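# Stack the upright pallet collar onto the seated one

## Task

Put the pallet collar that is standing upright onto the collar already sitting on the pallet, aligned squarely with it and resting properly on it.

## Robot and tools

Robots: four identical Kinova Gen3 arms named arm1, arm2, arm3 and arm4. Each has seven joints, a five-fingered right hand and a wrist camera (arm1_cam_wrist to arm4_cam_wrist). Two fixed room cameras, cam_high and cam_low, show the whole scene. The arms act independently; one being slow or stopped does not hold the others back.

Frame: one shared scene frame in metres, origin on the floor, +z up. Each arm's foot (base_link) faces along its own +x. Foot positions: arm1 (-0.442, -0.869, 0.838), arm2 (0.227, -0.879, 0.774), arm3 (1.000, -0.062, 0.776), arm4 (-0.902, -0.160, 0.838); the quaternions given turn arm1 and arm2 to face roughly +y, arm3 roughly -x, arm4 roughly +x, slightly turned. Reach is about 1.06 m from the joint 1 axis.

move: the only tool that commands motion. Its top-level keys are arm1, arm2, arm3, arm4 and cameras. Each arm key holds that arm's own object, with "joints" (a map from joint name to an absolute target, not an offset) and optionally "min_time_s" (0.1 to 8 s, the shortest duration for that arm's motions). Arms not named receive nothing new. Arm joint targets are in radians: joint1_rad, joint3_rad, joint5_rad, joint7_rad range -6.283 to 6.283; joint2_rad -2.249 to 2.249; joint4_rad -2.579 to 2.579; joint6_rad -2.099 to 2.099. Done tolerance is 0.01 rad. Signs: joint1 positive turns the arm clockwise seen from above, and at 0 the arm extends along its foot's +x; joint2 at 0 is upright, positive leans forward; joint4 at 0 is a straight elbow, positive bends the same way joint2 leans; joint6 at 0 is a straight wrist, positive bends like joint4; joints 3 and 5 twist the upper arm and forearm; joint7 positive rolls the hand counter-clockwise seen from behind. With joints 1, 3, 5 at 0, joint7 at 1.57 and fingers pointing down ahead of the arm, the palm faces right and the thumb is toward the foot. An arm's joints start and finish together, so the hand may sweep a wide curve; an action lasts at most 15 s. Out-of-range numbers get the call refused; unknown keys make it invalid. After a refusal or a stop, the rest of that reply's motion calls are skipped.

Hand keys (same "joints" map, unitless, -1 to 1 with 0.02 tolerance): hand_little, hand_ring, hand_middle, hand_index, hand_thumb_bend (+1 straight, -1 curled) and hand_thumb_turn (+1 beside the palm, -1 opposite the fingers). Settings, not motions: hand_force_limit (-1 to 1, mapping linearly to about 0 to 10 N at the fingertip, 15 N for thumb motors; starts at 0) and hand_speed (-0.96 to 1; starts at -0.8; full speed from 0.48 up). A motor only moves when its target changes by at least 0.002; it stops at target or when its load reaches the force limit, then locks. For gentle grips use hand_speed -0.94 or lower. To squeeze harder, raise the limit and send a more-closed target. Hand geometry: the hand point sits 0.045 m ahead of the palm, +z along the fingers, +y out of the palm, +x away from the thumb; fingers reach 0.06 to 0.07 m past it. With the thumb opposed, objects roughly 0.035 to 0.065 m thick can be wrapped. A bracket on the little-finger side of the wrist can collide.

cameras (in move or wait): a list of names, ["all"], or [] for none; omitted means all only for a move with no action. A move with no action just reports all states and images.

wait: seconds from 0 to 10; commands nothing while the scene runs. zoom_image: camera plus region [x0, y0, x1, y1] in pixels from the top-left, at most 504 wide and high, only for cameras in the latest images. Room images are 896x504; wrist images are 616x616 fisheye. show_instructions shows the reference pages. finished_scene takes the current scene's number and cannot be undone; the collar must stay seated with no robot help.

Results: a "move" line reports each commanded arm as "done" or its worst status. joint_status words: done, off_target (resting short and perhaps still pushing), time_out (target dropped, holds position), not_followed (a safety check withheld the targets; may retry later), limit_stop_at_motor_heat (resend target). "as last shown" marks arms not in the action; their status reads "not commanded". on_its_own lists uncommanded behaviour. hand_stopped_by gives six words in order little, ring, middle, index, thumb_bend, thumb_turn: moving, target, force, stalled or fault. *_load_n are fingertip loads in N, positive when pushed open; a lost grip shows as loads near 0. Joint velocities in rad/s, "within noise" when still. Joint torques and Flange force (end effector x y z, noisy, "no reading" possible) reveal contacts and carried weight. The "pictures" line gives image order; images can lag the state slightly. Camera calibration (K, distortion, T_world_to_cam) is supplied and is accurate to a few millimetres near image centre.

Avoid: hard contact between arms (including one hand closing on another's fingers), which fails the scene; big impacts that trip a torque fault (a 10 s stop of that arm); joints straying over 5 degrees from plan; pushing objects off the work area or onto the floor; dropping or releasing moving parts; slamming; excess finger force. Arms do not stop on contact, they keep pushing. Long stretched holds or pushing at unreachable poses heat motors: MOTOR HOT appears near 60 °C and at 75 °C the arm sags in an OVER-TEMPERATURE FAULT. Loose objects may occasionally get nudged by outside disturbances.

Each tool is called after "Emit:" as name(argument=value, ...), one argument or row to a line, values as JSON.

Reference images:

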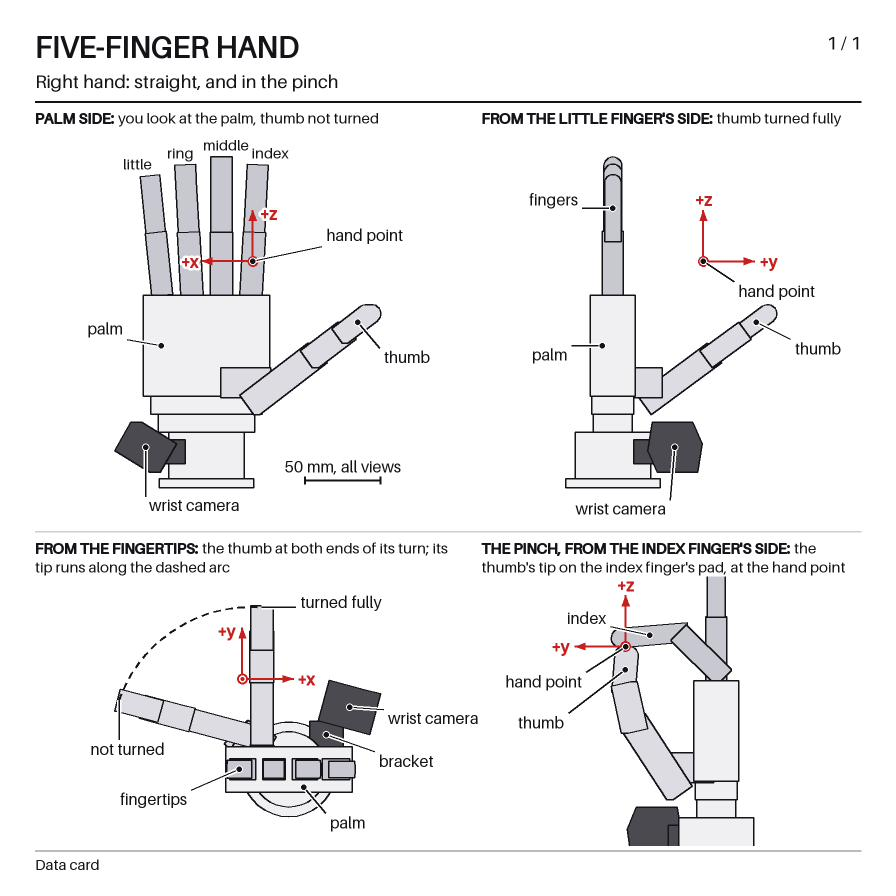

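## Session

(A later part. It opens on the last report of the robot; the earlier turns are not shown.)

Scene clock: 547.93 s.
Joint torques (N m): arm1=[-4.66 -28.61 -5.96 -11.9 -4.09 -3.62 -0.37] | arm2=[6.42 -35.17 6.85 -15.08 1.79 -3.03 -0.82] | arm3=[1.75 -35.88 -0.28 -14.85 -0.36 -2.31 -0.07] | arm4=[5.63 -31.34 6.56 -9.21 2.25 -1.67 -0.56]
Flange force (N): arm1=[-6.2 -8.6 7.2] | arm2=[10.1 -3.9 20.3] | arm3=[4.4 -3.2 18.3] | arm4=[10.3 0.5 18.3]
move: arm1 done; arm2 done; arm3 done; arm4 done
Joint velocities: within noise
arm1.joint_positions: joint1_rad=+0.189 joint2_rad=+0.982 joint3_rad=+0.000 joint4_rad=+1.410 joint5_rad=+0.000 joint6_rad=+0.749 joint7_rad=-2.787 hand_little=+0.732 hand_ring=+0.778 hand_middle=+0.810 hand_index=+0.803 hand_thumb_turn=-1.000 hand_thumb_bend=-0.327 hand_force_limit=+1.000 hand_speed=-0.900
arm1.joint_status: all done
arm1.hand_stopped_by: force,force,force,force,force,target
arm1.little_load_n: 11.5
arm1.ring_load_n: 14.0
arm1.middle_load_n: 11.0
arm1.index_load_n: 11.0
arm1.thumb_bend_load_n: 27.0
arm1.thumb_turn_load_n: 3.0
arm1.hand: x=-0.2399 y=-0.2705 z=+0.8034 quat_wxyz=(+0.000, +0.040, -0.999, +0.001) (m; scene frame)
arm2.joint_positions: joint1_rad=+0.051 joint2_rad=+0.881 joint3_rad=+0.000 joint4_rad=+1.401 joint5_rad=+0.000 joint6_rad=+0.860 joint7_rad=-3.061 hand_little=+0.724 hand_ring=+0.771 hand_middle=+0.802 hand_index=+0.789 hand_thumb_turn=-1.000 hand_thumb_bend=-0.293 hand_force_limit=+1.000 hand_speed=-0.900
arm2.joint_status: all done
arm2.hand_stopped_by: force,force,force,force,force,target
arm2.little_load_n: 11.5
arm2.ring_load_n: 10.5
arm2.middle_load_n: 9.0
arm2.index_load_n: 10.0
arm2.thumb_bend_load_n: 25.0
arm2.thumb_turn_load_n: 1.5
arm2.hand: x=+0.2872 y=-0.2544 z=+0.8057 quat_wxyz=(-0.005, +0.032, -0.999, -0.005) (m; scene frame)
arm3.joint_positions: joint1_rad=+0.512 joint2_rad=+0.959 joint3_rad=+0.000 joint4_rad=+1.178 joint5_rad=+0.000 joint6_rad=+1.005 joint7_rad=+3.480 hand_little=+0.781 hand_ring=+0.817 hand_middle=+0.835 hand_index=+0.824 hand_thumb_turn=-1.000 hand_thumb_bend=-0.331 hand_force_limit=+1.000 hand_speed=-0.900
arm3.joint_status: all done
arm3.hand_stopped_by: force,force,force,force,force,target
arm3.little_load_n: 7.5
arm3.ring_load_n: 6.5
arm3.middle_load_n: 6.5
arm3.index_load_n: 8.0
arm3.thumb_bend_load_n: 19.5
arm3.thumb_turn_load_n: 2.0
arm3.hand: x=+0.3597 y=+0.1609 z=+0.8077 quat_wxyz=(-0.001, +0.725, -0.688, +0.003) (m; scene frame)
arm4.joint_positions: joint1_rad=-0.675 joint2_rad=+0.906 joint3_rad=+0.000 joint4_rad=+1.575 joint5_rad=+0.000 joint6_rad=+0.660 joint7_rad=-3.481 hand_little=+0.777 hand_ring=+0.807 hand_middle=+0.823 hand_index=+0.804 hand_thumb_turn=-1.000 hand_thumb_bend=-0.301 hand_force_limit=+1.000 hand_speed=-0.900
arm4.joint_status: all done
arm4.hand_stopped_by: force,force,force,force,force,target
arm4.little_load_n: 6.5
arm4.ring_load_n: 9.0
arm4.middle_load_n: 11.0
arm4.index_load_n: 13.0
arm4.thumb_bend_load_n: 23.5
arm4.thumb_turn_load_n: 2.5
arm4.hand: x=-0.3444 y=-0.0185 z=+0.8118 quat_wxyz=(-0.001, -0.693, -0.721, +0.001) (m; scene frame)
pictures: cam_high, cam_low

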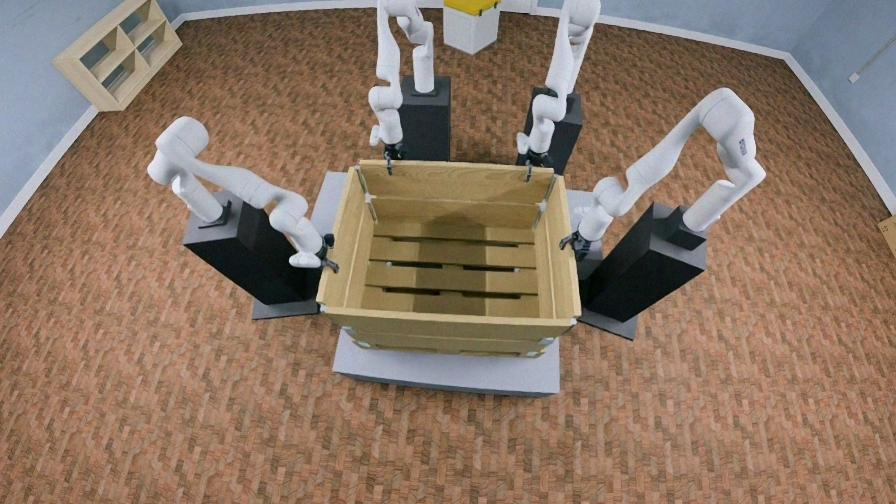

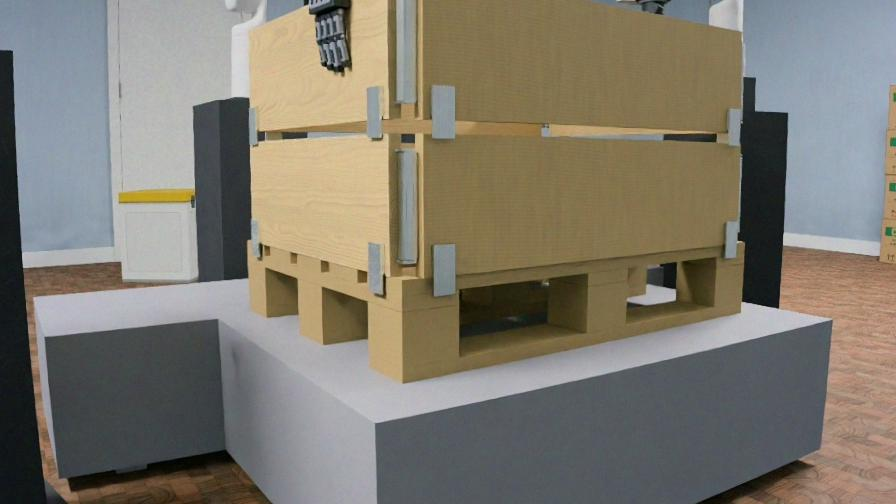

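Emit:
move(
  arm1={"joints":{"joint2_rad":0.9964,"joint4_rad":1.4101,"joint6_rad":0.7351},"min_time_s":2.5},
  arm2={"joints":{"joint2_rad":0.8939,"joint4_rad":1.4043,"joint6_rad":0.8434},"min_time_s":2.5},
  arm3={"joints":{"joint2_rad":0.9698,"joint4_rad":1.1826,"joint6_rad":0.9892},"min_time_s":2.5},
  arm4={"joints":{"joint2_rad":0.9211,"joint4_rad":1.5760,"joint6_rad":0.6445},"min_time_s":2.5},
  cameras=["cam_low"],
)

Emit:
zoom_image(
  camera="cam_low",
  region=[360, 90, 460, 150],
)

Emit:
zoom_image(
  camera="cam_low",
  region=[700, 100, 760, 160],
)

Emit:
zoom_image(
  camera="cam_low",
  region=[230, 100, 290, 160],
)

Scene clock: 552.37 s.
Joint torques (N m): arm1=[-4.83 -28.36 -6.21 -11.19 -4.12 -3.24 -0.38] | arm2=[6.83 -35.34 7.37 -15.3 1.98 -3.33 -0.83] | arm3=[1.55 -35.95 -0.53 -14.59 -0.6 -2.25 0.01] | arm4=[5.29 -31.45 6.11 -9.13 2.04 -1.71 -0.55]
Flange force (N): arm1=[-6.9 -7.7 7.2] | arm2=[11.0 -4.5 19.9] | arm3=[4.0 -2.8 18.3] | arm4=[9.7 0.5 18.3]
move: arm1 done; arm2 done; arm3 done; arm4 done
Joint velocities: within noise
arm1.joint_positions: joint1_rad=+0.189 joint2_rad=+0.996 joint3_rad=+0.000 joint4_rad=+1.410 joint5_rad=+0.000 joint6_rad=+0.735 joint7_rad=-2.787 hand_little=+0.732 hand_ring=+0.778 hand_middle=+0.810 hand_index=+0.803 hand_thumb_turn=-1.000 hand_thumb_bend=-0.327 hand_force_limit=+1.000 hand_speed=-0.900
arm1.joint_status: all done
arm1.hand_stopped_by: force,force,force,force,force,target
arm1.little_load_n: 11.5
arm1.ring_load_n: 14.0
arm1.middle_load_n: 11.0
arm1.index_load_n: 11.0
arm1.thumb_bend_load_n: 27.5
arm1.thumb_turn_load_n: 3.5
arm1.hand: x=-0.2399 y=-0.2705 z=+0.7953 quat_wxyz=(+0.000, +0.040, -0.999, +0.001) (m; scene frame)
arm2.joint_positions: joint1_rad=+0.051 joint2_rad=+0.894 joint3_rad=+0.000 joint4_rad=+1.404 joint5_rad=+0.000 joint6_rad=+0.843 joint7_rad=-3.061 hand_little=+0.724 hand_ring=+0.771 hand_middle=+0.802 hand_index=+0.789 hand_thumb_turn=-1.000 hand_thumb_bend=-0.293 hand_force_limit=+1.000 hand_speed=-0.900
arm2.joint_status: all done
arm2.hand_stopped_by: force,force,force,force,force,target
arm2.little_load_n: 11.0
arm2.ring_load_n: 10.5
arm2.middle_load_n: 8.5
arm2.index_load_n: 10.5
arm2.thumb_bend_load_n: 25.0
arm2.thumb_turn_load_n: 1.5
arm2.hand: x=+0.2873 y=-0.2543 z=+0.7977 quat_wxyz=(-0.005, +0.032, -0.999, -0.005) (m; scene frame)
arm3.joint_positions: joint1_rad=+0.512 joint2_rad=+0.970 joint3_rad=+0.000 joint4_rad=+1.183 joint5_rad=+0.000 joint6_rad=+0.989 joint7_rad=+3.480 hand_little=+0.781 hand_ring=+0.817 hand_middle=+0.835 hand_index=+0.824 hand_thumb_turn=-1.000 hand_thumb_bend=-0.331 hand_force_limit=+1.000 hand_speed=-0.900
arm3.joint_status: all done
arm3.hand_stopped_by: force,force,force,force,force,target
arm3.little_load_n: 7.5
arm3.ring_load_n: 6.0
arm3.middle_load_n: 6.5
arm3.index_load_n: 8.5
arm3.thumb_bend_load_n: 19.0
arm3.thumb_turn_load_n: 2.0
arm3.hand: x=+0.3598 y=+0.1609 z=+0.7997 quat_wxyz=(-0.001, +0.725, -0.688, +0.003) (m; scene frame)
arm4.joint_positions: joint1_rad=-0.675 joint2_rad=+0.921 joint3_rad=+0.000 joint4_rad=+1.576 joint5_rad=+0.000 joint6_rad=+0.645 joint7_rad=-3.481 hand_little=+0.777 hand_ring=+0.807 hand_middle=+0.823 hand_index=+0.804 hand_thumb_turn=-1.000 hand_thumb_bend=-0.301 hand_force_limit=+1.000 hand_speed=-0.900
arm4.joint_status: all done
arm4.hand_stopped_by: force,force,force,force,force,target
arm4.little_load_n: 6.5
arm4.ring_load_n: 9.0
arm4.middle_load_n: 11.0
arm4.index_load_n: 13.0
arm4.thumb_bend_load_n: 23.5
arm4.thumb_turn_load_n: 3.0
arm4.hand: x=-0.3445 y=-0.0185 z=+0.8038 quat_wxyz=(-0.001, -0.693, -0.721, +0.001) (m; scene frame)
pictures: cam_low

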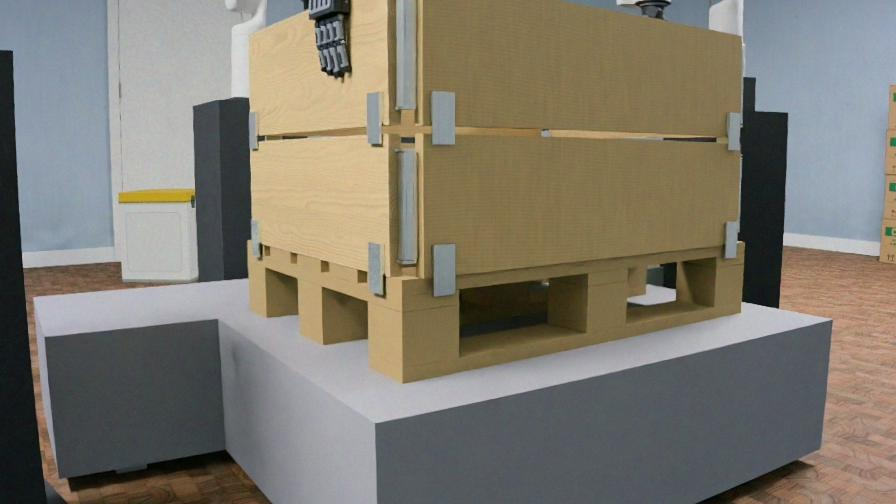

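Scaled by 5.040 from the camera's 896x504 image, which has a finer 1280x720 frame.

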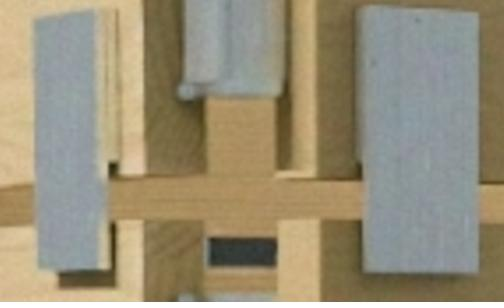

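Scaled by 8.400 from the camera's 896x504 image, which has a finer 1280x720 frame.

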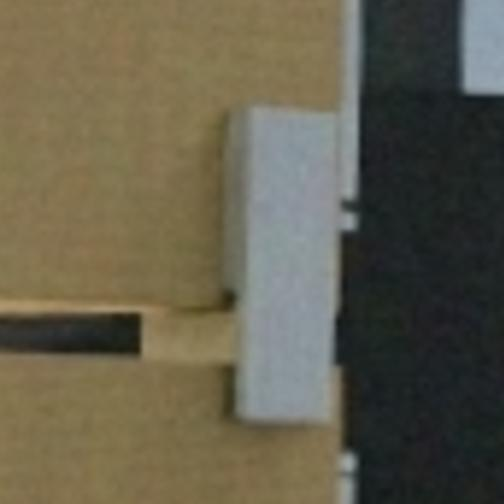

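Scaled by 8.400 from the camera's 896x504 image, which has a finer 1280x720 frame.

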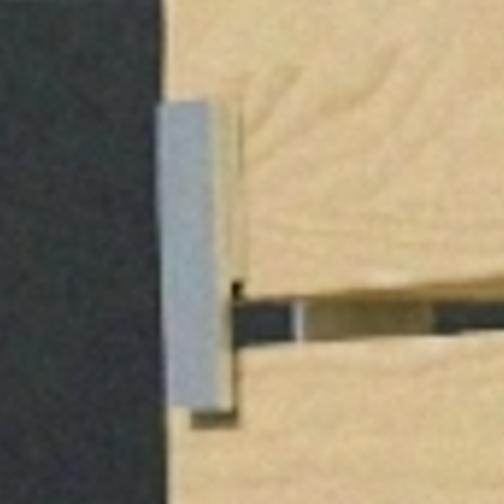

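Emit:
move(
  arm1={"joints":{"joint2_rad":1.0108,"joint4_rad":1.4096,"joint6_rad":0.7212},"min_time_s":2.5},
  arm2={"joints":{"joint2_rad":0.9068,"joint4_rad":1.4074,"joint6_rad":0.8274},"min_time_s":2.5},
  arm3={"joints":{"joint2_rad":0.9812,"joint4_rad":1.1866,"joint6_rad":0.9738},"min_time_s":2.5},
  arm4={"joints":{"joint2_rad":0.9364,"joint4_rad":1.5759,"joint6_rad":0.6292},"min_time_s":2.5},
  cameras=["cam_low"],
)

Emit:
zoom_image(
  camera="cam_low",
  region=[360, 90, 460, 150],
)

Emit:
zoom_image(
  camera="cam_low",
  region=[700, 100, 760, 160],
)

Emit:
zoom_image(
  camera="cam_low",
  region=[230, 100, 290, 160],
)

Scene clock: 555.90 s.
Joint torques (N m): arm1=[-4.94 -28.24 -6.32 -10.67 -4.08 -2.96 -0.4] | arm2=[7.16 -35.51 7.67 -15.49 2.07 -3.52 -0.81] | arm3=[1.34 -35.83 -0.81 -14.13 -0.63 -2 -0.01] | arm4=[4.88 -31.28 5.64 -8.55 1.8 -1.52 -0.58]
Flange force (N): arm1=[-7.5 -7.1 7.4] | arm2=[11.7 -5.2 19.8] | arm3=[3.4 -2.2 18.3] | arm4=[9.1 1.5 18.3]
move: arm1 done; arm2 done; arm3 done; arm4 done
Joint velocities: within noise
arm1.joint_positions: joint1_rad=+0.189 joint2_rad=+1.011 joint3_rad=+0.000 joint4_rad=+1.410 joint5_rad=+0.000 joint6_rad=+0.721 joint7_rad=-2.787 hand_little=+0.732 hand_ring=+0.778 hand_middle=+0.810 hand_index=+0.803 hand_thumb_turn=-1.000 hand_thumb_bend=-0.327 hand_force_limit=+1.000 hand_speed=-0.900
arm1.joint_status: all done
arm1.hand_stopped_by: force,force,force,force,force,target
arm1.little_load_n: 11.0
arm1.ring_load_n: 13.5
arm1.middle_load_n: 11.0
arm1.index_load_n: 11.0
arm1.thumb_bend_load_n: 27.5
arm1.thumb_turn_load_n: 3.5
arm1.hand: x=-0.2399 y=-0.2705 z=+0.7873 quat_wxyz=(+0.000, +0.040, -0.999, +0.001) (m; scene frame)
arm2.joint_positions: joint1_rad=+0.051 joint2_rad=+0.907 joint3_rad=+0.000 joint4_rad=+1.407 joint5_rad=+0.000 joint6_rad=+0.827 joint7_rad=-3.061 hand_little=+0.724 hand_ring=+0.771 hand_middle=+0.802 hand_index=+0.789 hand_thumb_turn=-1.000 hand_thumb_bend=-0.293 hand_force_limit=+1.000 hand_speed=-0.900
arm2.joint_status: all done
arm2.hand_stopped_by: force,force,force,force,force,target
arm2.little_load_n: 11.0
arm2.ring_load_n: 11.0
arm2.middle_load_n: 9.0
arm2.index_load_n: 10.0
arm2.thumb_bend_load_n: 25.0
arm2.thumb_turn_load_n: 1.0
arm2.hand: x=+0.2873 y=-0.2543 z=+0.7897 quat_wxyz=(-0.005, +0.032, -0.999, -0.005) (m; scene frame)
arm3.joint_positions: joint1_rad=+0.512 joint2_rad=+0.981 joint3_rad=+0.000 joint4_rad=+1.187 joint5_rad=+0.000 joint6_rad=+0.974 joint7_rad=+3.480 hand_little=+0.781 hand_ring=+0.817 hand_middle=+0.835 hand_index=+0.824 hand_thumb_turn=-1.000 hand_thumb_bend=-0.331 hand_force_limit=+1.000 hand_speed=-0.900
arm3.joint_status: all done
arm3.hand_stopped_by: force,force,force,force,force,target
arm3.little_load_n: 7.5
arm3.ring_load_n: 6.5
arm3.middle_load_n: 6.0
arm3.index_load_n: 8.5
arm3.thumb_bend_load_n: 19.0
arm3.thumb_turn_load_n: 2.0
arm3.hand: x=+0.3598 y=+0.1609 z=+0.7917 quat_wxyz=(-0.001, +0.725, -0.688, +0.003) (m; scene frame)
arm4.joint_positions: joint1_rad=-0.675 joint2_rad=+0.936 joint3_rad=+0.000 joint4_rad=+1.576 joint5_rad=+0.000 joint6_rad=+0.629 joint7_rad=-3.481 hand_little=+0.777 hand_ring=+0.807 hand_middle=+0.823 hand_index=+0.804 hand_thumb_turn=-1.000 hand_thumb_bend=-0.301 hand_force_limit=+1.000 hand_speed=-0.900
arm4.joint_status: all done
arm4.hand_stopped_by: force,force,force,force,force,target
arm4.little_load_n: 6.0
arm4.ring_load_n: 8.5
arm4.middle_load_n: 11.0
arm4.index_load_n: 13.0
arm4.thumb_bend_load_n: 23.5
arm4.thumb_turn_load_n: 3.0
arm4.hand: x=-0.3444 y=-0.0185 z=+0.7958 quat_wxyz=(-0.001, -0.693, -0.721, +0.001) (m; scene frame)
pictures: cam_low

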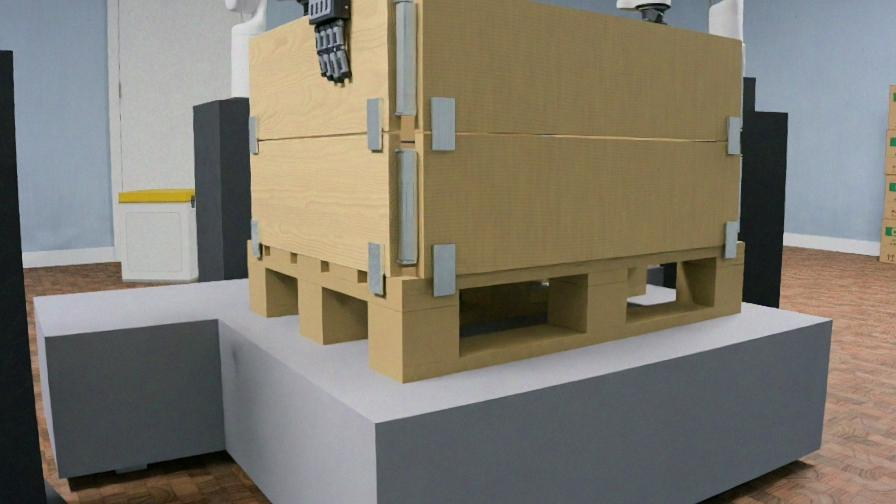

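Scaled by 5.040 from the camera's 896x504 image, which has a finer 1280x720 frame.

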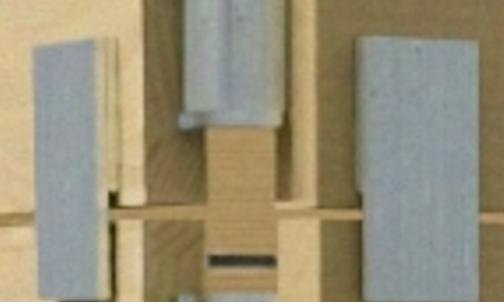

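Scaled by 8.400 from the camera's 896x504 image, which has a finer 1280x720 frame.

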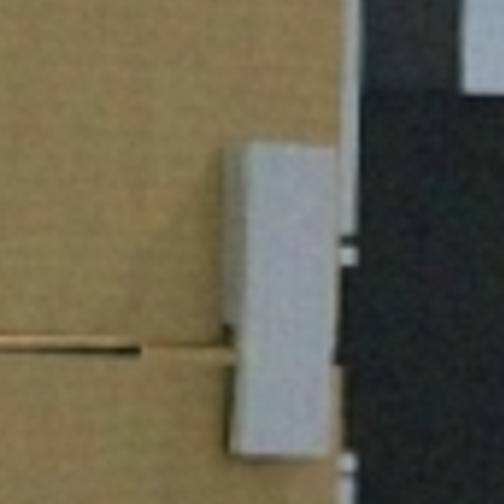

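Scaled by 8.400 from the camera's 896x504 image, which has a finer 1280x720 frame.

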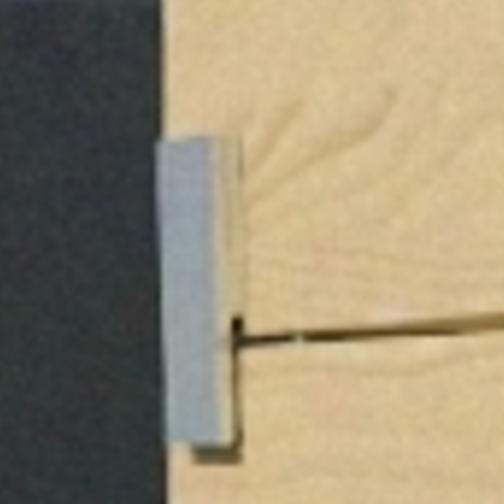

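Emit:
move(
  arm1={"joints":{"joint2_rad":1.0144,"joint4_rad":1.4095,"joint6_rad":0.7177},"min_time_s":1.5},
  arm2={"joints":{"joint2_rad":0.9100,"joint4_rad":1.4082,"joint6_rad":0.8234},"min_time_s":1.5},
  arm3={"joints":{"joint2_rad":0.9855,"joint4_rad":1.1881,"joint6_rad":0.9680},"min_time_s":1.5},
  arm4={"joints":{"joint2_rad":0.9412,"joint4_rad":1.5759,"joint6_rad":0.6244},"min_time_s":1.5},
  cameras=["cam_low"],
)

Emit:
zoom_image(
  camera="cam_low",
  region=[360, 90, 460, 150],
)

Emit:
zoom_image(
  camera="cam_low",
  region=[700, 100, 760, 160],
)

Emit:
zoom_image(
  camera="cam_low",
  region=[230, 100, 290, 160],
)

Scene clock: 558.63 s.
Joint torques (N m): arm1=[-4.8 -28.6 -6.32 -10.65 -4.14 -3.01 -0.4] | arm2=[7.32 -36.76 7.94 -15.52 2.09 -3.34 -0.91] | arm3=[1.93 -34.05 -0.06 -13.81 -0.32 -2.39 -0.07] | arm4=[4.55 -31 5.18 -8.72 1.62 -1.75 -0.54]
Flange force (N): arm1=[-7.5 -6.4 7.9] | arm2=[11.6 -3.8 22.1] | arm3=[4.7 -3.2 14.8] | arm4=[8.4 1.0 17.3]
move: arm1 done; arm2 done; arm3 done; arm4 done
Joint velocities: within noise
arm1.joint_positions: joint1_rad=+0.189 joint2_rad=+1.014 joint3_rad=+0.000 joint4_rad=+1.409 joint5_rad=+0.000 joint6_rad=+0.718 joint7_rad=-2.787 hand_little=+0.732 hand_ring=+0.778 hand_middle=+0.810 hand_index=+0.803 hand_thumb_turn=-1.000 hand_thumb_bend=-0.327 hand_force_limit=+1.000 hand_speed=-0.900
arm1.joint_status: all done
arm1.hand_stopped_by: force,force,force,force,force,target
arm1.little_load_n: 11.5
arm1.ring_load_n: 14.5
arm1.middle_load_n: 11.0
arm1.index_load_n: 11.5
arm1.thumb_bend_load_n: 28.0
arm1.thumb_turn_load_n: 4.0
arm1.hand: x=-0.2399 y=-0.2705 z=+0.7853 quat_wxyz=(+0.000, +0.040, -0.999, +0.001) (m; scene frame)
arm2.joint_positions: joint1_rad=+0.051 joint2_rad=+0.910 joint3_rad=+0.000 joint4_rad=+1.408 joint5_rad=+0.000 joint6_rad=+0.823 joint7_rad=-3.061 hand_little=+0.724 hand_ring=+0.771 hand_middle=+0.802 hand_index=+0.789 hand_thumb_turn=-1.000 hand_thumb_bend=-0.293 hand_force_limit=+1.000 hand_speed=-0.900
arm2.joint_status: all done
arm2.hand_stopped_by: force,force,force,force,force,target
arm2.little_load_n: 11.5
arm2.ring_load_n: 11.0
arm2.middle_load_n: 9.0
arm2.index_load_n: 10.5
arm2.thumb_bend_load_n: 25.0
arm2.thumb_turn_load_n: 1.5
arm2.hand: x=+0.2873 y=-0.2543 z=+0.7877 quat_wxyz=(-0.005, +0.032, -0.999, -0.005) (m; scene frame)
arm3.joint_positions: joint1_rad=+0.512 joint2_rad=+0.986 joint3_rad=+0.000 joint4_rad=+1.188 joint5_rad=+0.000 joint6_rad=+0.968 joint7_rad=+3.480 hand_little=+0.781 hand_ring=+0.817 hand_middle=+0.835 hand_index=+0.824 hand_thumb_turn=-1.000 hand_thumb_bend=-0.331 hand_force_limit=+1.000 hand_speed=-0.900
arm3.joint_status: all done
arm3.hand_stopped_by: force,force,force,force,force,target
arm3.little_load_n: 7.0
arm3.ring_load_n: 6.0
arm3.middle_load_n: 6.0
arm3.index_load_n: 8.0
arm3.thumb_bend_load_n: 20.0
arm3.thumb_turn_load_n: 2.5
arm3.hand: x=+0.3599 y=+0.1609 z=+0.7886 quat_wxyz=(-0.001, +0.725, -0.688, +0.003) (m; scene frame)
arm4.joint_positions: joint1_rad=-0.675 joint2_rad=+0.941 joint3_rad=+0.000 joint4_rad=+1.576 joint5_rad=+0.000 joint6_rad=+0.624 joint7_rad=-3.481 hand_little=+0.777 hand_ring=+0.807 hand_middle=+0.823 hand_index=+0.804 hand_thumb_turn=-1.000 hand_thumb_bend=-0.301 hand_force_limit=+1.000 hand_speed=-0.900
arm4.joint_status: all done
arm4.hand_stopped_by: force,force,force,force,force,target
arm4.little_load_n: 6.0
arm4.ring_load_n: 8.5
arm4.middle_load_n: 10.5
arm4.index_load_n: 13.0
arm4.thumb_bend_load_n: 24.0
arm4.thumb_turn_load_n: 3.0
arm4.hand: x=-0.3444 y=-0.0185 z=+0.7933 quat_wxyz=(-0.001, -0.693, -0.721, +0.001) (m; scene frame)
pictures: cam_low

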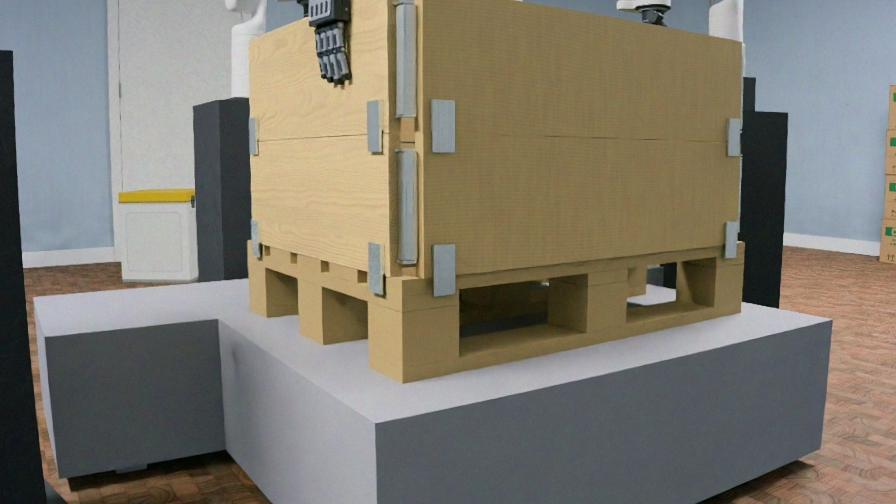

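Scaled by 5.040 from the camera's 896x504 image, which has a finer 1280x720 frame.

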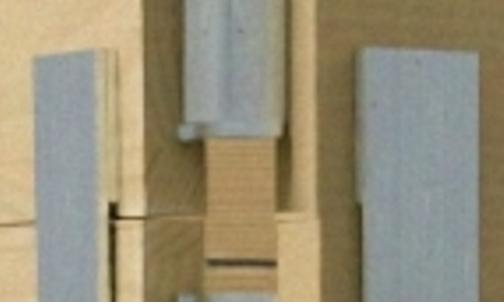

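Scaled by 8.400 from the camera's 896x504 image, which has a finer 1280x720 frame.

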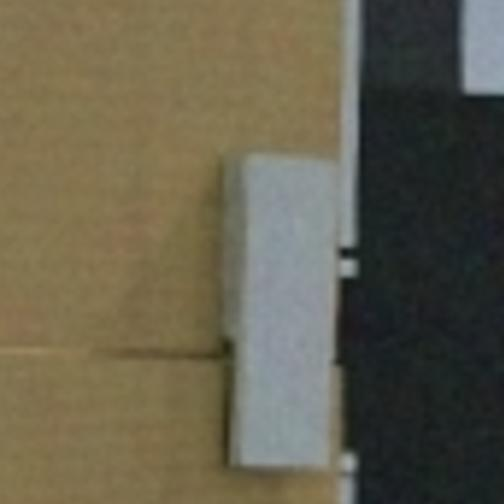

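Scaled by 8.400 from the camera's 896x504 image, which has a finer 1280x720 frame.

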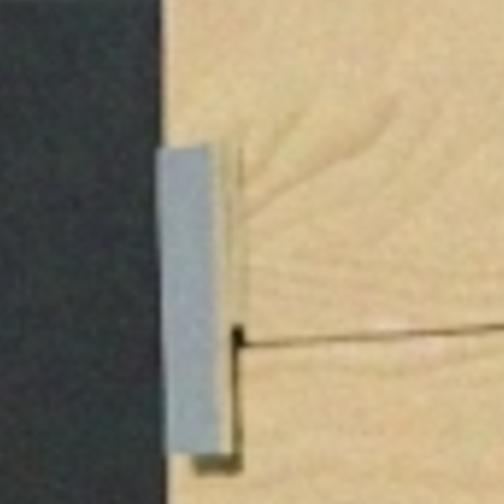

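Emit:
move(
  arm1={"joints":{"joint2_rad":1.0171,"joint4_rad":1.4094,"joint6_rad":0.7151},"min_time_s":1},
  arm2={"joints":{"joint2_rad":0.9124,"joint4_rad":1.4088,"joint6_rad":0.8204},"min_time_s":1},
  arm3={"joints":{"joint2_rad":0.9876,"joint4_rad":1.1889,"joint6_rad":0.9651},"min_time_s":1},
  arm4={"joints":{"joint2_rad":0.9441,"joint4_rad":1.5759,"joint6_rad":0.6215},"min_time_s":1},
  cameras=["cam_low","cam_high"],
)

Emit:
zoom_image(
  camera="cam_low",
  region=[360, 90, 460, 150],
)

Emit:
zoom_image(
  camera="cam_low",
  region=[700, 100, 760, 160],
)

Emit:
zoom_image(
  camera="cam_high",
  region=[360, 180, 560, 230],
)

Scene clock: 560.63 s.
Joint torques (N m): arm1=[-4.66 -29.89 -6.12 -10.62 -4 -2.54 -0.39] | arm2=[7.61 -36.79 8.11 -15.02 2.16 -2.89 -0.88] | arm3=[1.36 -27.62 -0.78 -13.03 -0.61 -4.01 -0.09] | arm4=[4.48 -30.07 5.13 -9.82 1.66 -2.66 -0.54]
Flange force (N): arm1=[-7.5 -5.6 11.0] | arm2=[12.1 -2.9 22.9] | arm3=[5.7 -8.3 2.1] | arm4=[7.3 -2.2 13.7]
move: arm1 done; arm2 done; arm3 done; arm4 done
Joint velocities: within noise
arm1.joint_positions: joint1_rad=+0.189 joint2_rad=+1.017 joint3_rad=+0.000 joint4_rad=+1.409 joint5_rad=+0.000 joint6_rad=+0.715 joint7_rad=-2.787 hand_little=+0.732 hand_ring=+0.778 hand_middle=+0.810 hand_index=+0.803 hand_thumb_turn=-1.000 hand_thumb_bend=-0.327 hand_force_limit=+1.000 hand_speed=-0.900
arm1.joint_status: all done
arm1.hand_stopped_by: force,force,force,force,force,target
arm1.little_load_n: 11.5
arm1.ring_load_n: 13.5
arm1.middle_load_n: 10.5
arm1.index_load_n: 11.0
arm1.thumb_bend_load_n: 27.5
arm1.thumb_turn_load_n: 3.5
arm1.hand: x=-0.2399 y=-0.2706 z=+0.7838 quat_wxyz=(+0.000, +0.040, -0.999, +0.001) (m; scene frame)
arm2.joint_positions: joint1_rad=+0.051 joint2_rad=+0.912 joint3_rad=+0.000 joint4_rad=+1.409 joint5_rad=+0.000 joint6_rad=+0.820 joint7_rad=-3.061 hand_little=+0.724 hand_ring=+0.771 hand_middle=+0.802 hand_index=+0.789 hand_thumb_turn=-1.000 hand_thumb_bend=-0.293 hand_force_limit=+1.000 hand_speed=-0.900
arm2.joint_status: all done
arm2.hand_stopped_by: force,force,force,force,force,target
arm2.little_load_n: 11.5
arm2.ring_load_n: 10.5
arm2.middle_load_n: 9.0
arm2.index_load_n: 10.0
arm2.thumb_bend_load_n: 25.0
arm2.thumb_turn_load_n: 1.0
arm2.hand: x=+0.2874 y=-0.2543 z=+0.7862 quat_wxyz=(-0.005, +0.032, -0.999, -0.005) (m; scene frame)
arm3.joint_positions: joint1_rad=+0.512 joint2_rad=+0.988 joint3_rad=+0.000 joint4_rad=+1.189 joint5_rad=+0.000 joint6_rad=+0.965 joint7_rad=+3.480 hand_little=+0.781 hand_ring=+0.817 hand_middle=+0.835 hand_index=+0.824 hand_thumb_turn=-1.000 hand_thumb_bend=-0.331 hand_force_limit=+1.000 hand_speed=-0.900
arm3.joint_status: all done
arm3.hand_stopped_by: force,force,force,force,force,target
arm3.little_load_n: 8.0
arm3.ring_load_n: 7.0
arm3.middle_load_n: 6.5
arm3.index_load_n: 8.5
arm3.thumb_bend_load_n: 19.5
arm3.thumb_turn_load_n: 2.0
arm3.hand: x=+0.3599 y=+0.1609 z=+0.7872 quat_wxyz=(-0.001, +0.725, -0.688, +0.003) (m; scene frame)
arm4.joint_positions: joint1_rad=-0.675 joint2_rad=+0.944 joint3_rad=+0.000 joint4_rad=+1.576 joint5_rad=+0.000 joint6_rad=+0.621 joint7_rad=-3.481 hand_little=+0.777 hand_ring=+0.807 hand_middle=+0.823 hand_index=+0.804 hand_thumb_turn=-1.000 hand_thumb_bend=-0.301 hand_force_limit=+1.000 hand_speed=-0.900
arm4.joint_status: all done
arm4.hand_stopped_by: force,force,force,force,force,target
arm4.little_load_n: 7.0
arm4.ring_load_n: 9.0
arm4.middle_load_n: 11.0
arm4.index_load_n: 13.0
arm4.thumb_bend_load_n: 23.5
arm4.thumb_turn_load_n: 2.5
arm4.hand: x=-0.3445 y=-0.0185 z=+0.7917 quat_wxyz=(-0.001, -0.693, -0.721, +0.001) (m; scene frame)
pictures: cam_high, cam_low

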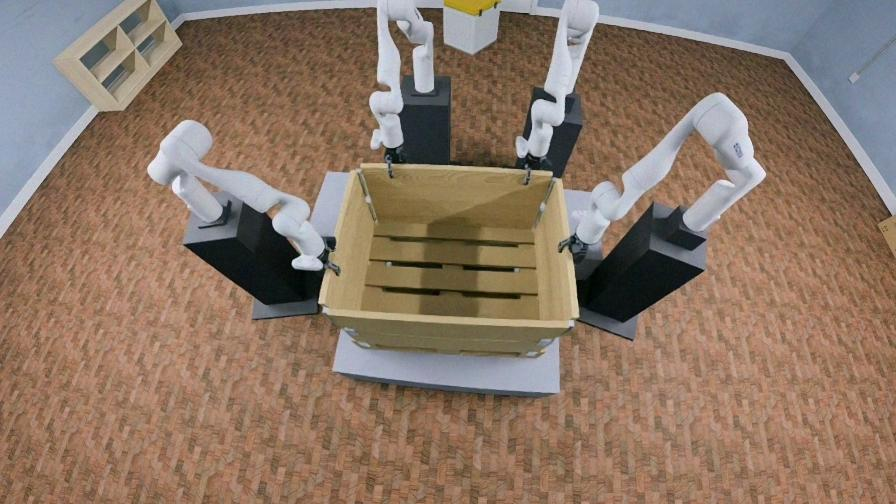

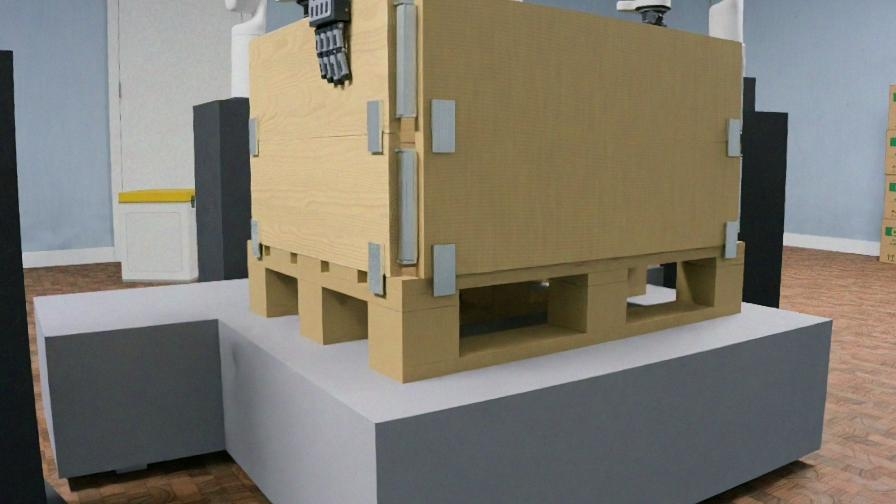

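Scaled by 5.040 from the camera's 896x504 image, which has a finer 1280x720 frame.

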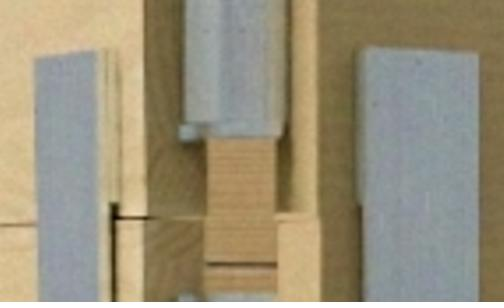

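Scaled by 8.400 from the camera's 896x504 image, which has a finer 1280x720 frame.

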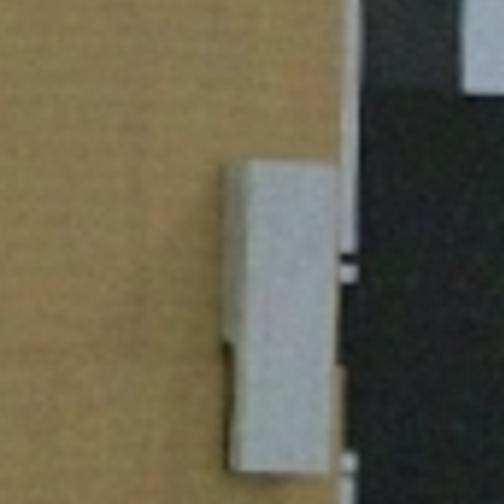

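Scaled by 2.520 from the camera's 896x504 image, which has a finer 1280x720 frame.

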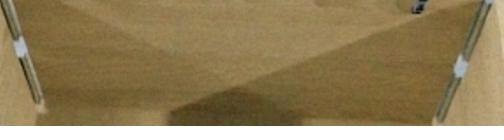

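Emit:
move(
  arm1={"joints":{"joint2_rad":1.0198,"joint4_rad":1.4093,"joint6_rad":0.7125},"min_time_s":1},
  arm2={"joints":{"joint2_rad":0.9148,"joint4_rad":1.4094,"joint6_rad":0.8174},"min_time_s":1},
  arm4={"joints":{"joint2_rad":0.9460,"joint4_rad":1.5759,"joint6_rad":0.6196},"min_time_s":1},
  cameras=["cam_low"],
)

Emit:
zoom_image(
  camera="cam_low",
  region=[240, 90, 440, 180],
)

Scene clock: 562.57 s.
Joint torques (N m): arm1=[-4.84 -30.2 -6.36 -10.37 -4.08 -2.04 -0.33] | arm2=[6.97 -28.96 7.36 -14.75 1.98 -4.86 -0.8] | arm3=[2.05 -28.28 -0.32 -12.68 -0.43 -3.57 -0.08] | arm4=[4.91 -29.27 5.84 -9.68 1.92 -2.71 -0.53]
Flange force (N): arm1=[-7.7 -5.6 12.4] | arm2=[12.0 -10.6 6.0] | arm3=[6.1 -6.2 3.7] | arm4=[7.9 -3.0 12.1]
move: arm1 done; arm2 done; arm4 done
Joint velocities: within noise
arm1.joint_positions: joint1_rad=+0.189 joint2_rad=+1.020 joint3_rad=+0.000 joint4_rad=+1.409 joint5_rad=+0.000 joint6_rad=+0.713 joint7_rad=-2.787 hand_little=+0.732 hand_ring=+0.778 hand_middle=+0.810 hand_index=+0.803 hand_thumb_turn=-1.000 hand_thumb_bend=-0.327 hand_force_limit=+1.000 hand_speed=-0.900
arm1.joint_status: all done
arm1.hand_stopped_by: force,force,force,force,force,target
arm1.little_load_n: 11.0
arm1.ring_load_n: 13.5
arm1.middle_load_n: 10.0
arm1.index_load_n: 10.5
arm1.thumb_bend_load_n: 27.5
arm1.thumb_turn_load_n: 3.0
arm1.hand: x=-0.2399 y=-0.2706 z=+0.7823 quat_wxyz=(+0.000, +0.040, -0.999, +0.001) (m; scene frame)
arm2.joint_positions: joint1_rad=+0.051 joint2_rad=+0.915 joint3_rad=+0.000 joint4_rad=+1.409 joint5_rad=+0.000 joint6_rad=+0.817 joint7_rad=-3.061 hand_little=+0.724 hand_ring=+0.771 hand_middle=+0.802 hand_index=+0.789 hand_thumb_turn=-1.000 hand_thumb_bend=-0.293 hand_force_limit=+1.000 hand_speed=-0.900
arm2.joint_status: all done
arm2.hand_stopped_by: force,force,force,force,force,target
arm2.little_load_n: 11.5
arm2.ring_load_n: 11.0
arm2.middle_load_n: 8.5
arm2.index_load_n: 10.0
arm2.thumb_bend_load_n: 24.5
arm2.thumb_turn_load_n: 1.0
arm2.hand: x=+0.2874 y=-0.2543 z=+0.7847 quat_wxyz=(-0.005, +0.032, -0.999, -0.005) (m; scene frame)
arm3: as last shown
arm3.thumb_bend_load_n: 20.0
arm3.thumb_turn_load_n: 1.5
arm4.joint_positions: joint1_rad=-0.675 joint2_rad=+0.946 joint3_rad=+0.000 joint4_rad=+1.576 joint5_rad=+0.000 joint6_rad=+0.620 joint7_rad=-3.481 hand_little=+0.777 hand_ring=+0.807 hand_middle=+0.823 hand_index=+0.804 hand_thumb_turn=-1.000 hand_thumb_bend=-0.301 hand_force_limit=+1.000 hand_speed=-0.900
arm4.joint_status: all done
arm4.hand_stopped_by: force,force,force,force,force,target
arm4.little_load_n: 6.5
arm4.ring_load_n: 9.5
arm4.middle_load_n: 11.0
arm4.index_load_n: 13.5
arm4.thumb_bend_load_n: 22.5
arm4.thumb_turn_load_n: 3.0
arm4.hand: x=-0.3445 y=-0.0186 z=+0.7908 quat_wxyz=(-0.001, -0.693, -0.721, +0.001) (m; scene frame)
pictures: cam_low

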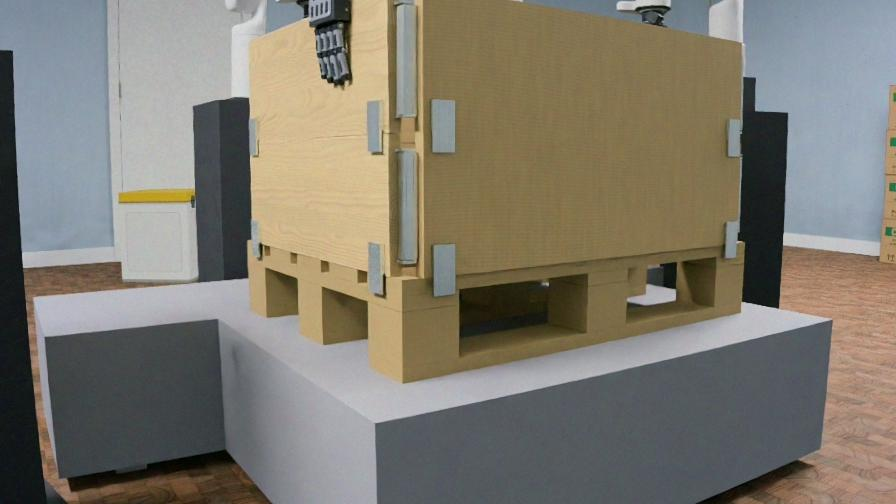

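Scaled by 2.520 from the camera's 896x504 image, which has a finer 1280x720 frame.

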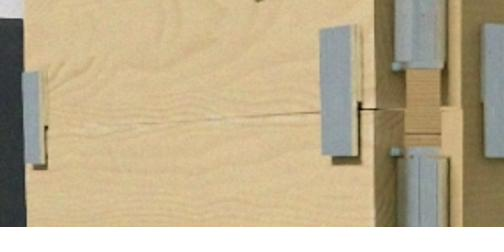

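Emit:
move(
  arm1={"joints":{"joint2_rad":1.0234,"joint4_rad":1.4092,"joint6_rad":0.7090},"min_time_s":1},
  arm4={"joints":{"joint2_rad":0.9479,"joint4_rad":1.5759,"joint6_rad":0.6177},"min_time_s":1},
  cameras=["cam_high","cam_low","arm1_cam_wrist","arm4_cam_wrist"],
)

Emit:
zoom_image(
  camera="cam_high",
  region=[480, 180, 560, 230],
)

Scene clock: 564.47 s.
Joint torques (N m): arm1=[-3.73 -10.9 -5.24 -10.62 -3.46 -7.77 -0.54] | arm2=[7.67 -29.92 7.93 -14.01 2.09 -4.02 -0.8] | arm3=[1.66 -28.88 -0.69 -12.64 -0.69 -3.33 -0.04] | arm4=[6.68 -23.3 7.73 -9.48 2.55 -3.96 -0.55]
Flange force (N): arm1=[-0.2 -19.5 -32.6] | arm2=[12.9 -7.8 9.0] | arm3=[5.3 -5.7 5.0] | arm4=[9.8 -8.2 -1.8]
move: arm1 done; arm4 done
Joint velocities: within noise
arm1.joint_positions: joint1_rad=+0.189 joint2_rad=+1.023 joint3_rad=+0.000 joint4_rad=+1.409 joint5_rad=+0.000 joint6_rad=+0.709 joint7_rad=-2.787 hand_little=+0.732 hand_ring=+0.778 hand_middle=+0.810 hand_index=+0.803 hand_thumb_turn=-1.000 hand_thumb_bend=-0.327 hand_force_limit=+1.000 hand_speed=-0.900
arm1.joint_status: all done
arm1.hand_stopped_by: force,force,force,force,force,target
arm1.little_load_n: 11.5
arm1.ring_load_n: 14.0
arm1.middle_load_n: 11.0
arm1.index_load_n: 11.5
arm1.thumb_bend_load_n: 26.5
arm1.thumb_turn_load_n: 2.5
arm1.hand: x=-0.2399 y=-0.2706 z=+0.7803 quat_wxyz=(+0.000, +0.040, -0.999, +0.001) (m; scene frame)
arm2, arm3: as last shown
arm2.ring_load_n: 10.5
arm3.little_load_n: 7.5
arm3.thumb_bend_load_n: 20.5
arm4.joint_positions: joint1_rad=-0.675 joint2_rad=+0.948 joint3_rad=+0.000 joint4_rad=+1.576 joint5_rad=+0.000 joint6_rad=+0.618 joint7_rad=-3.481 hand_little=+0.777 hand_ring=+0.807 hand_middle=+0.823 hand_index=+0.804 hand_thumb_turn=-1.000 hand_thumb_bend=-0.301 hand_force_limit=+1.000 hand_speed=-0.900
arm4.joint_status: all done
arm4.hand_stopped_by: force,force,force,force,force,target
arm4.little_load_n: 7.5
arm4.ring_load_n: 9.5
arm4.middle_load_n: 11.5
arm4.index_load_n: 13.5
arm4.thumb_bend_load_n: 20.5
arm4.thumb_turn_load_n: 3.5
arm4.hand: x=-0.3445 y=-0.0186 z=+0.7897 quat_wxyz=(-0.001, -0.693, -0.721, +0.001) (m; scene frame)
pictures: arm1_cam_wrist, arm4_cam_wrist, cam_high, cam_low
camera_calibration:
arm1_cam_wrist: T_world_to_cam=[[-0.292209, 0.956284, 0.0116361, 0.180287], [0.833652, 0.248736, 0.493108, -0.116332], [0.468657, 0.153791, -0.86989, 0.949211], [0, 0, 0, 1]] pos_world=[-0.295193, -0.28945, 0.880976]
arm4_cam_wrist: T_world_to_cam=[[0.943114, 0.331922, 0.0190621, 0.320848], [0.27574, -0.812939, 0.512931, -0.328026], [0.185749, -0.478496, -0.858218, 0.847201], [0, 0, 0, 1]] pos_world=[-0.369513, 0.0322213, 0.889222]

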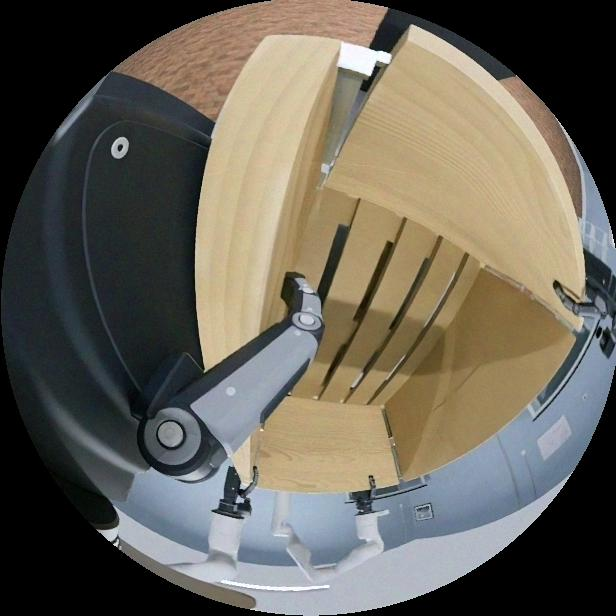

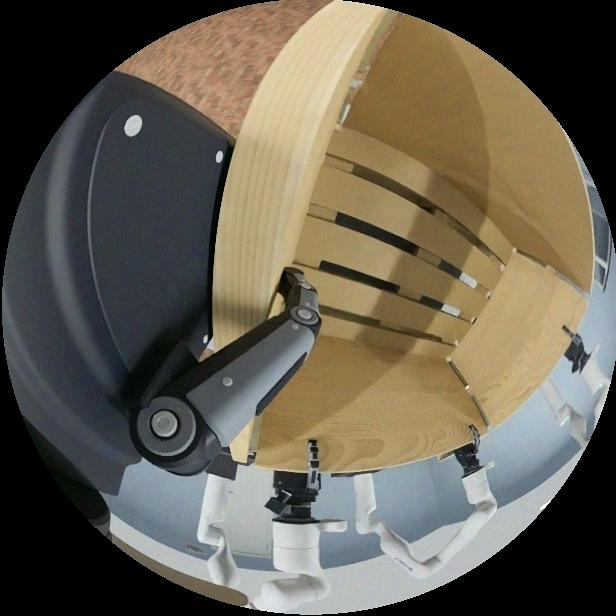

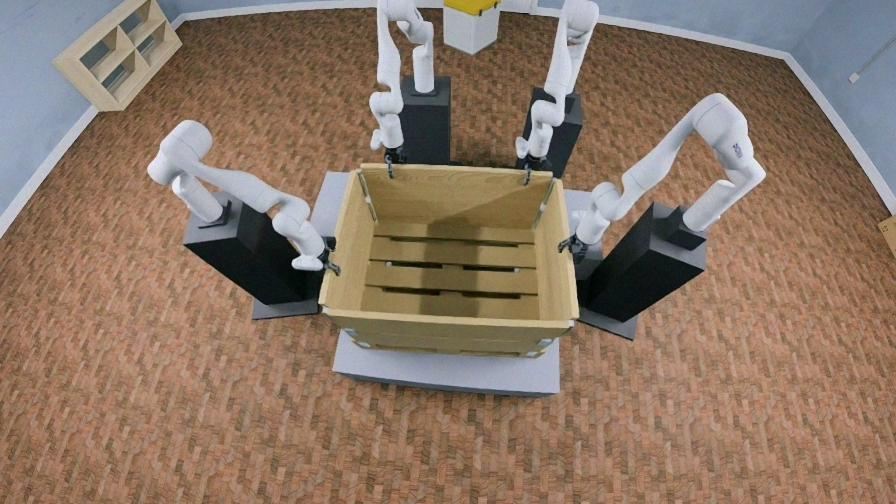

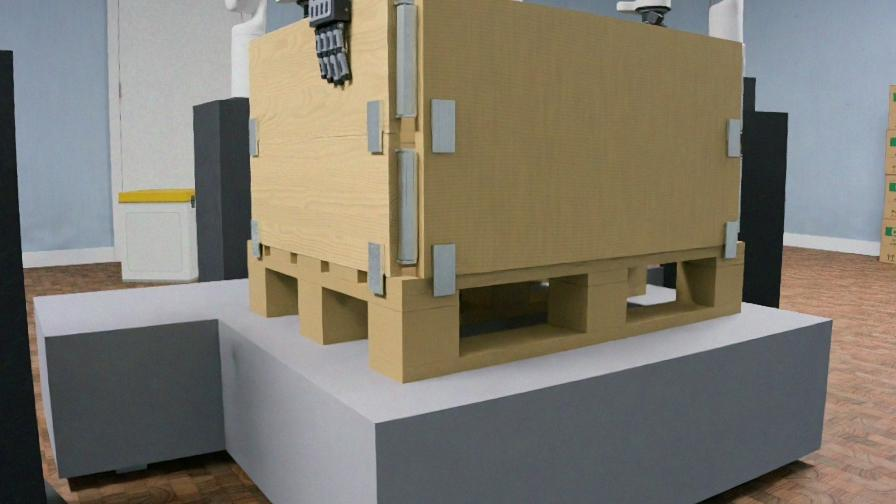

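Scaled by 6.300 from the camera's 896x504 image, which has a finer 1280x720 frame.

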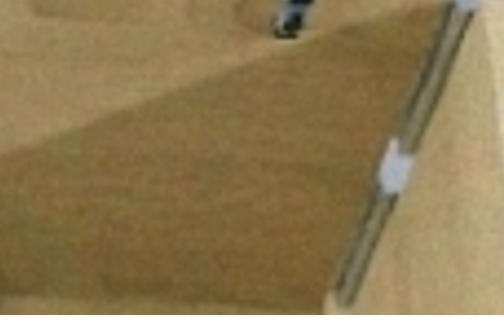

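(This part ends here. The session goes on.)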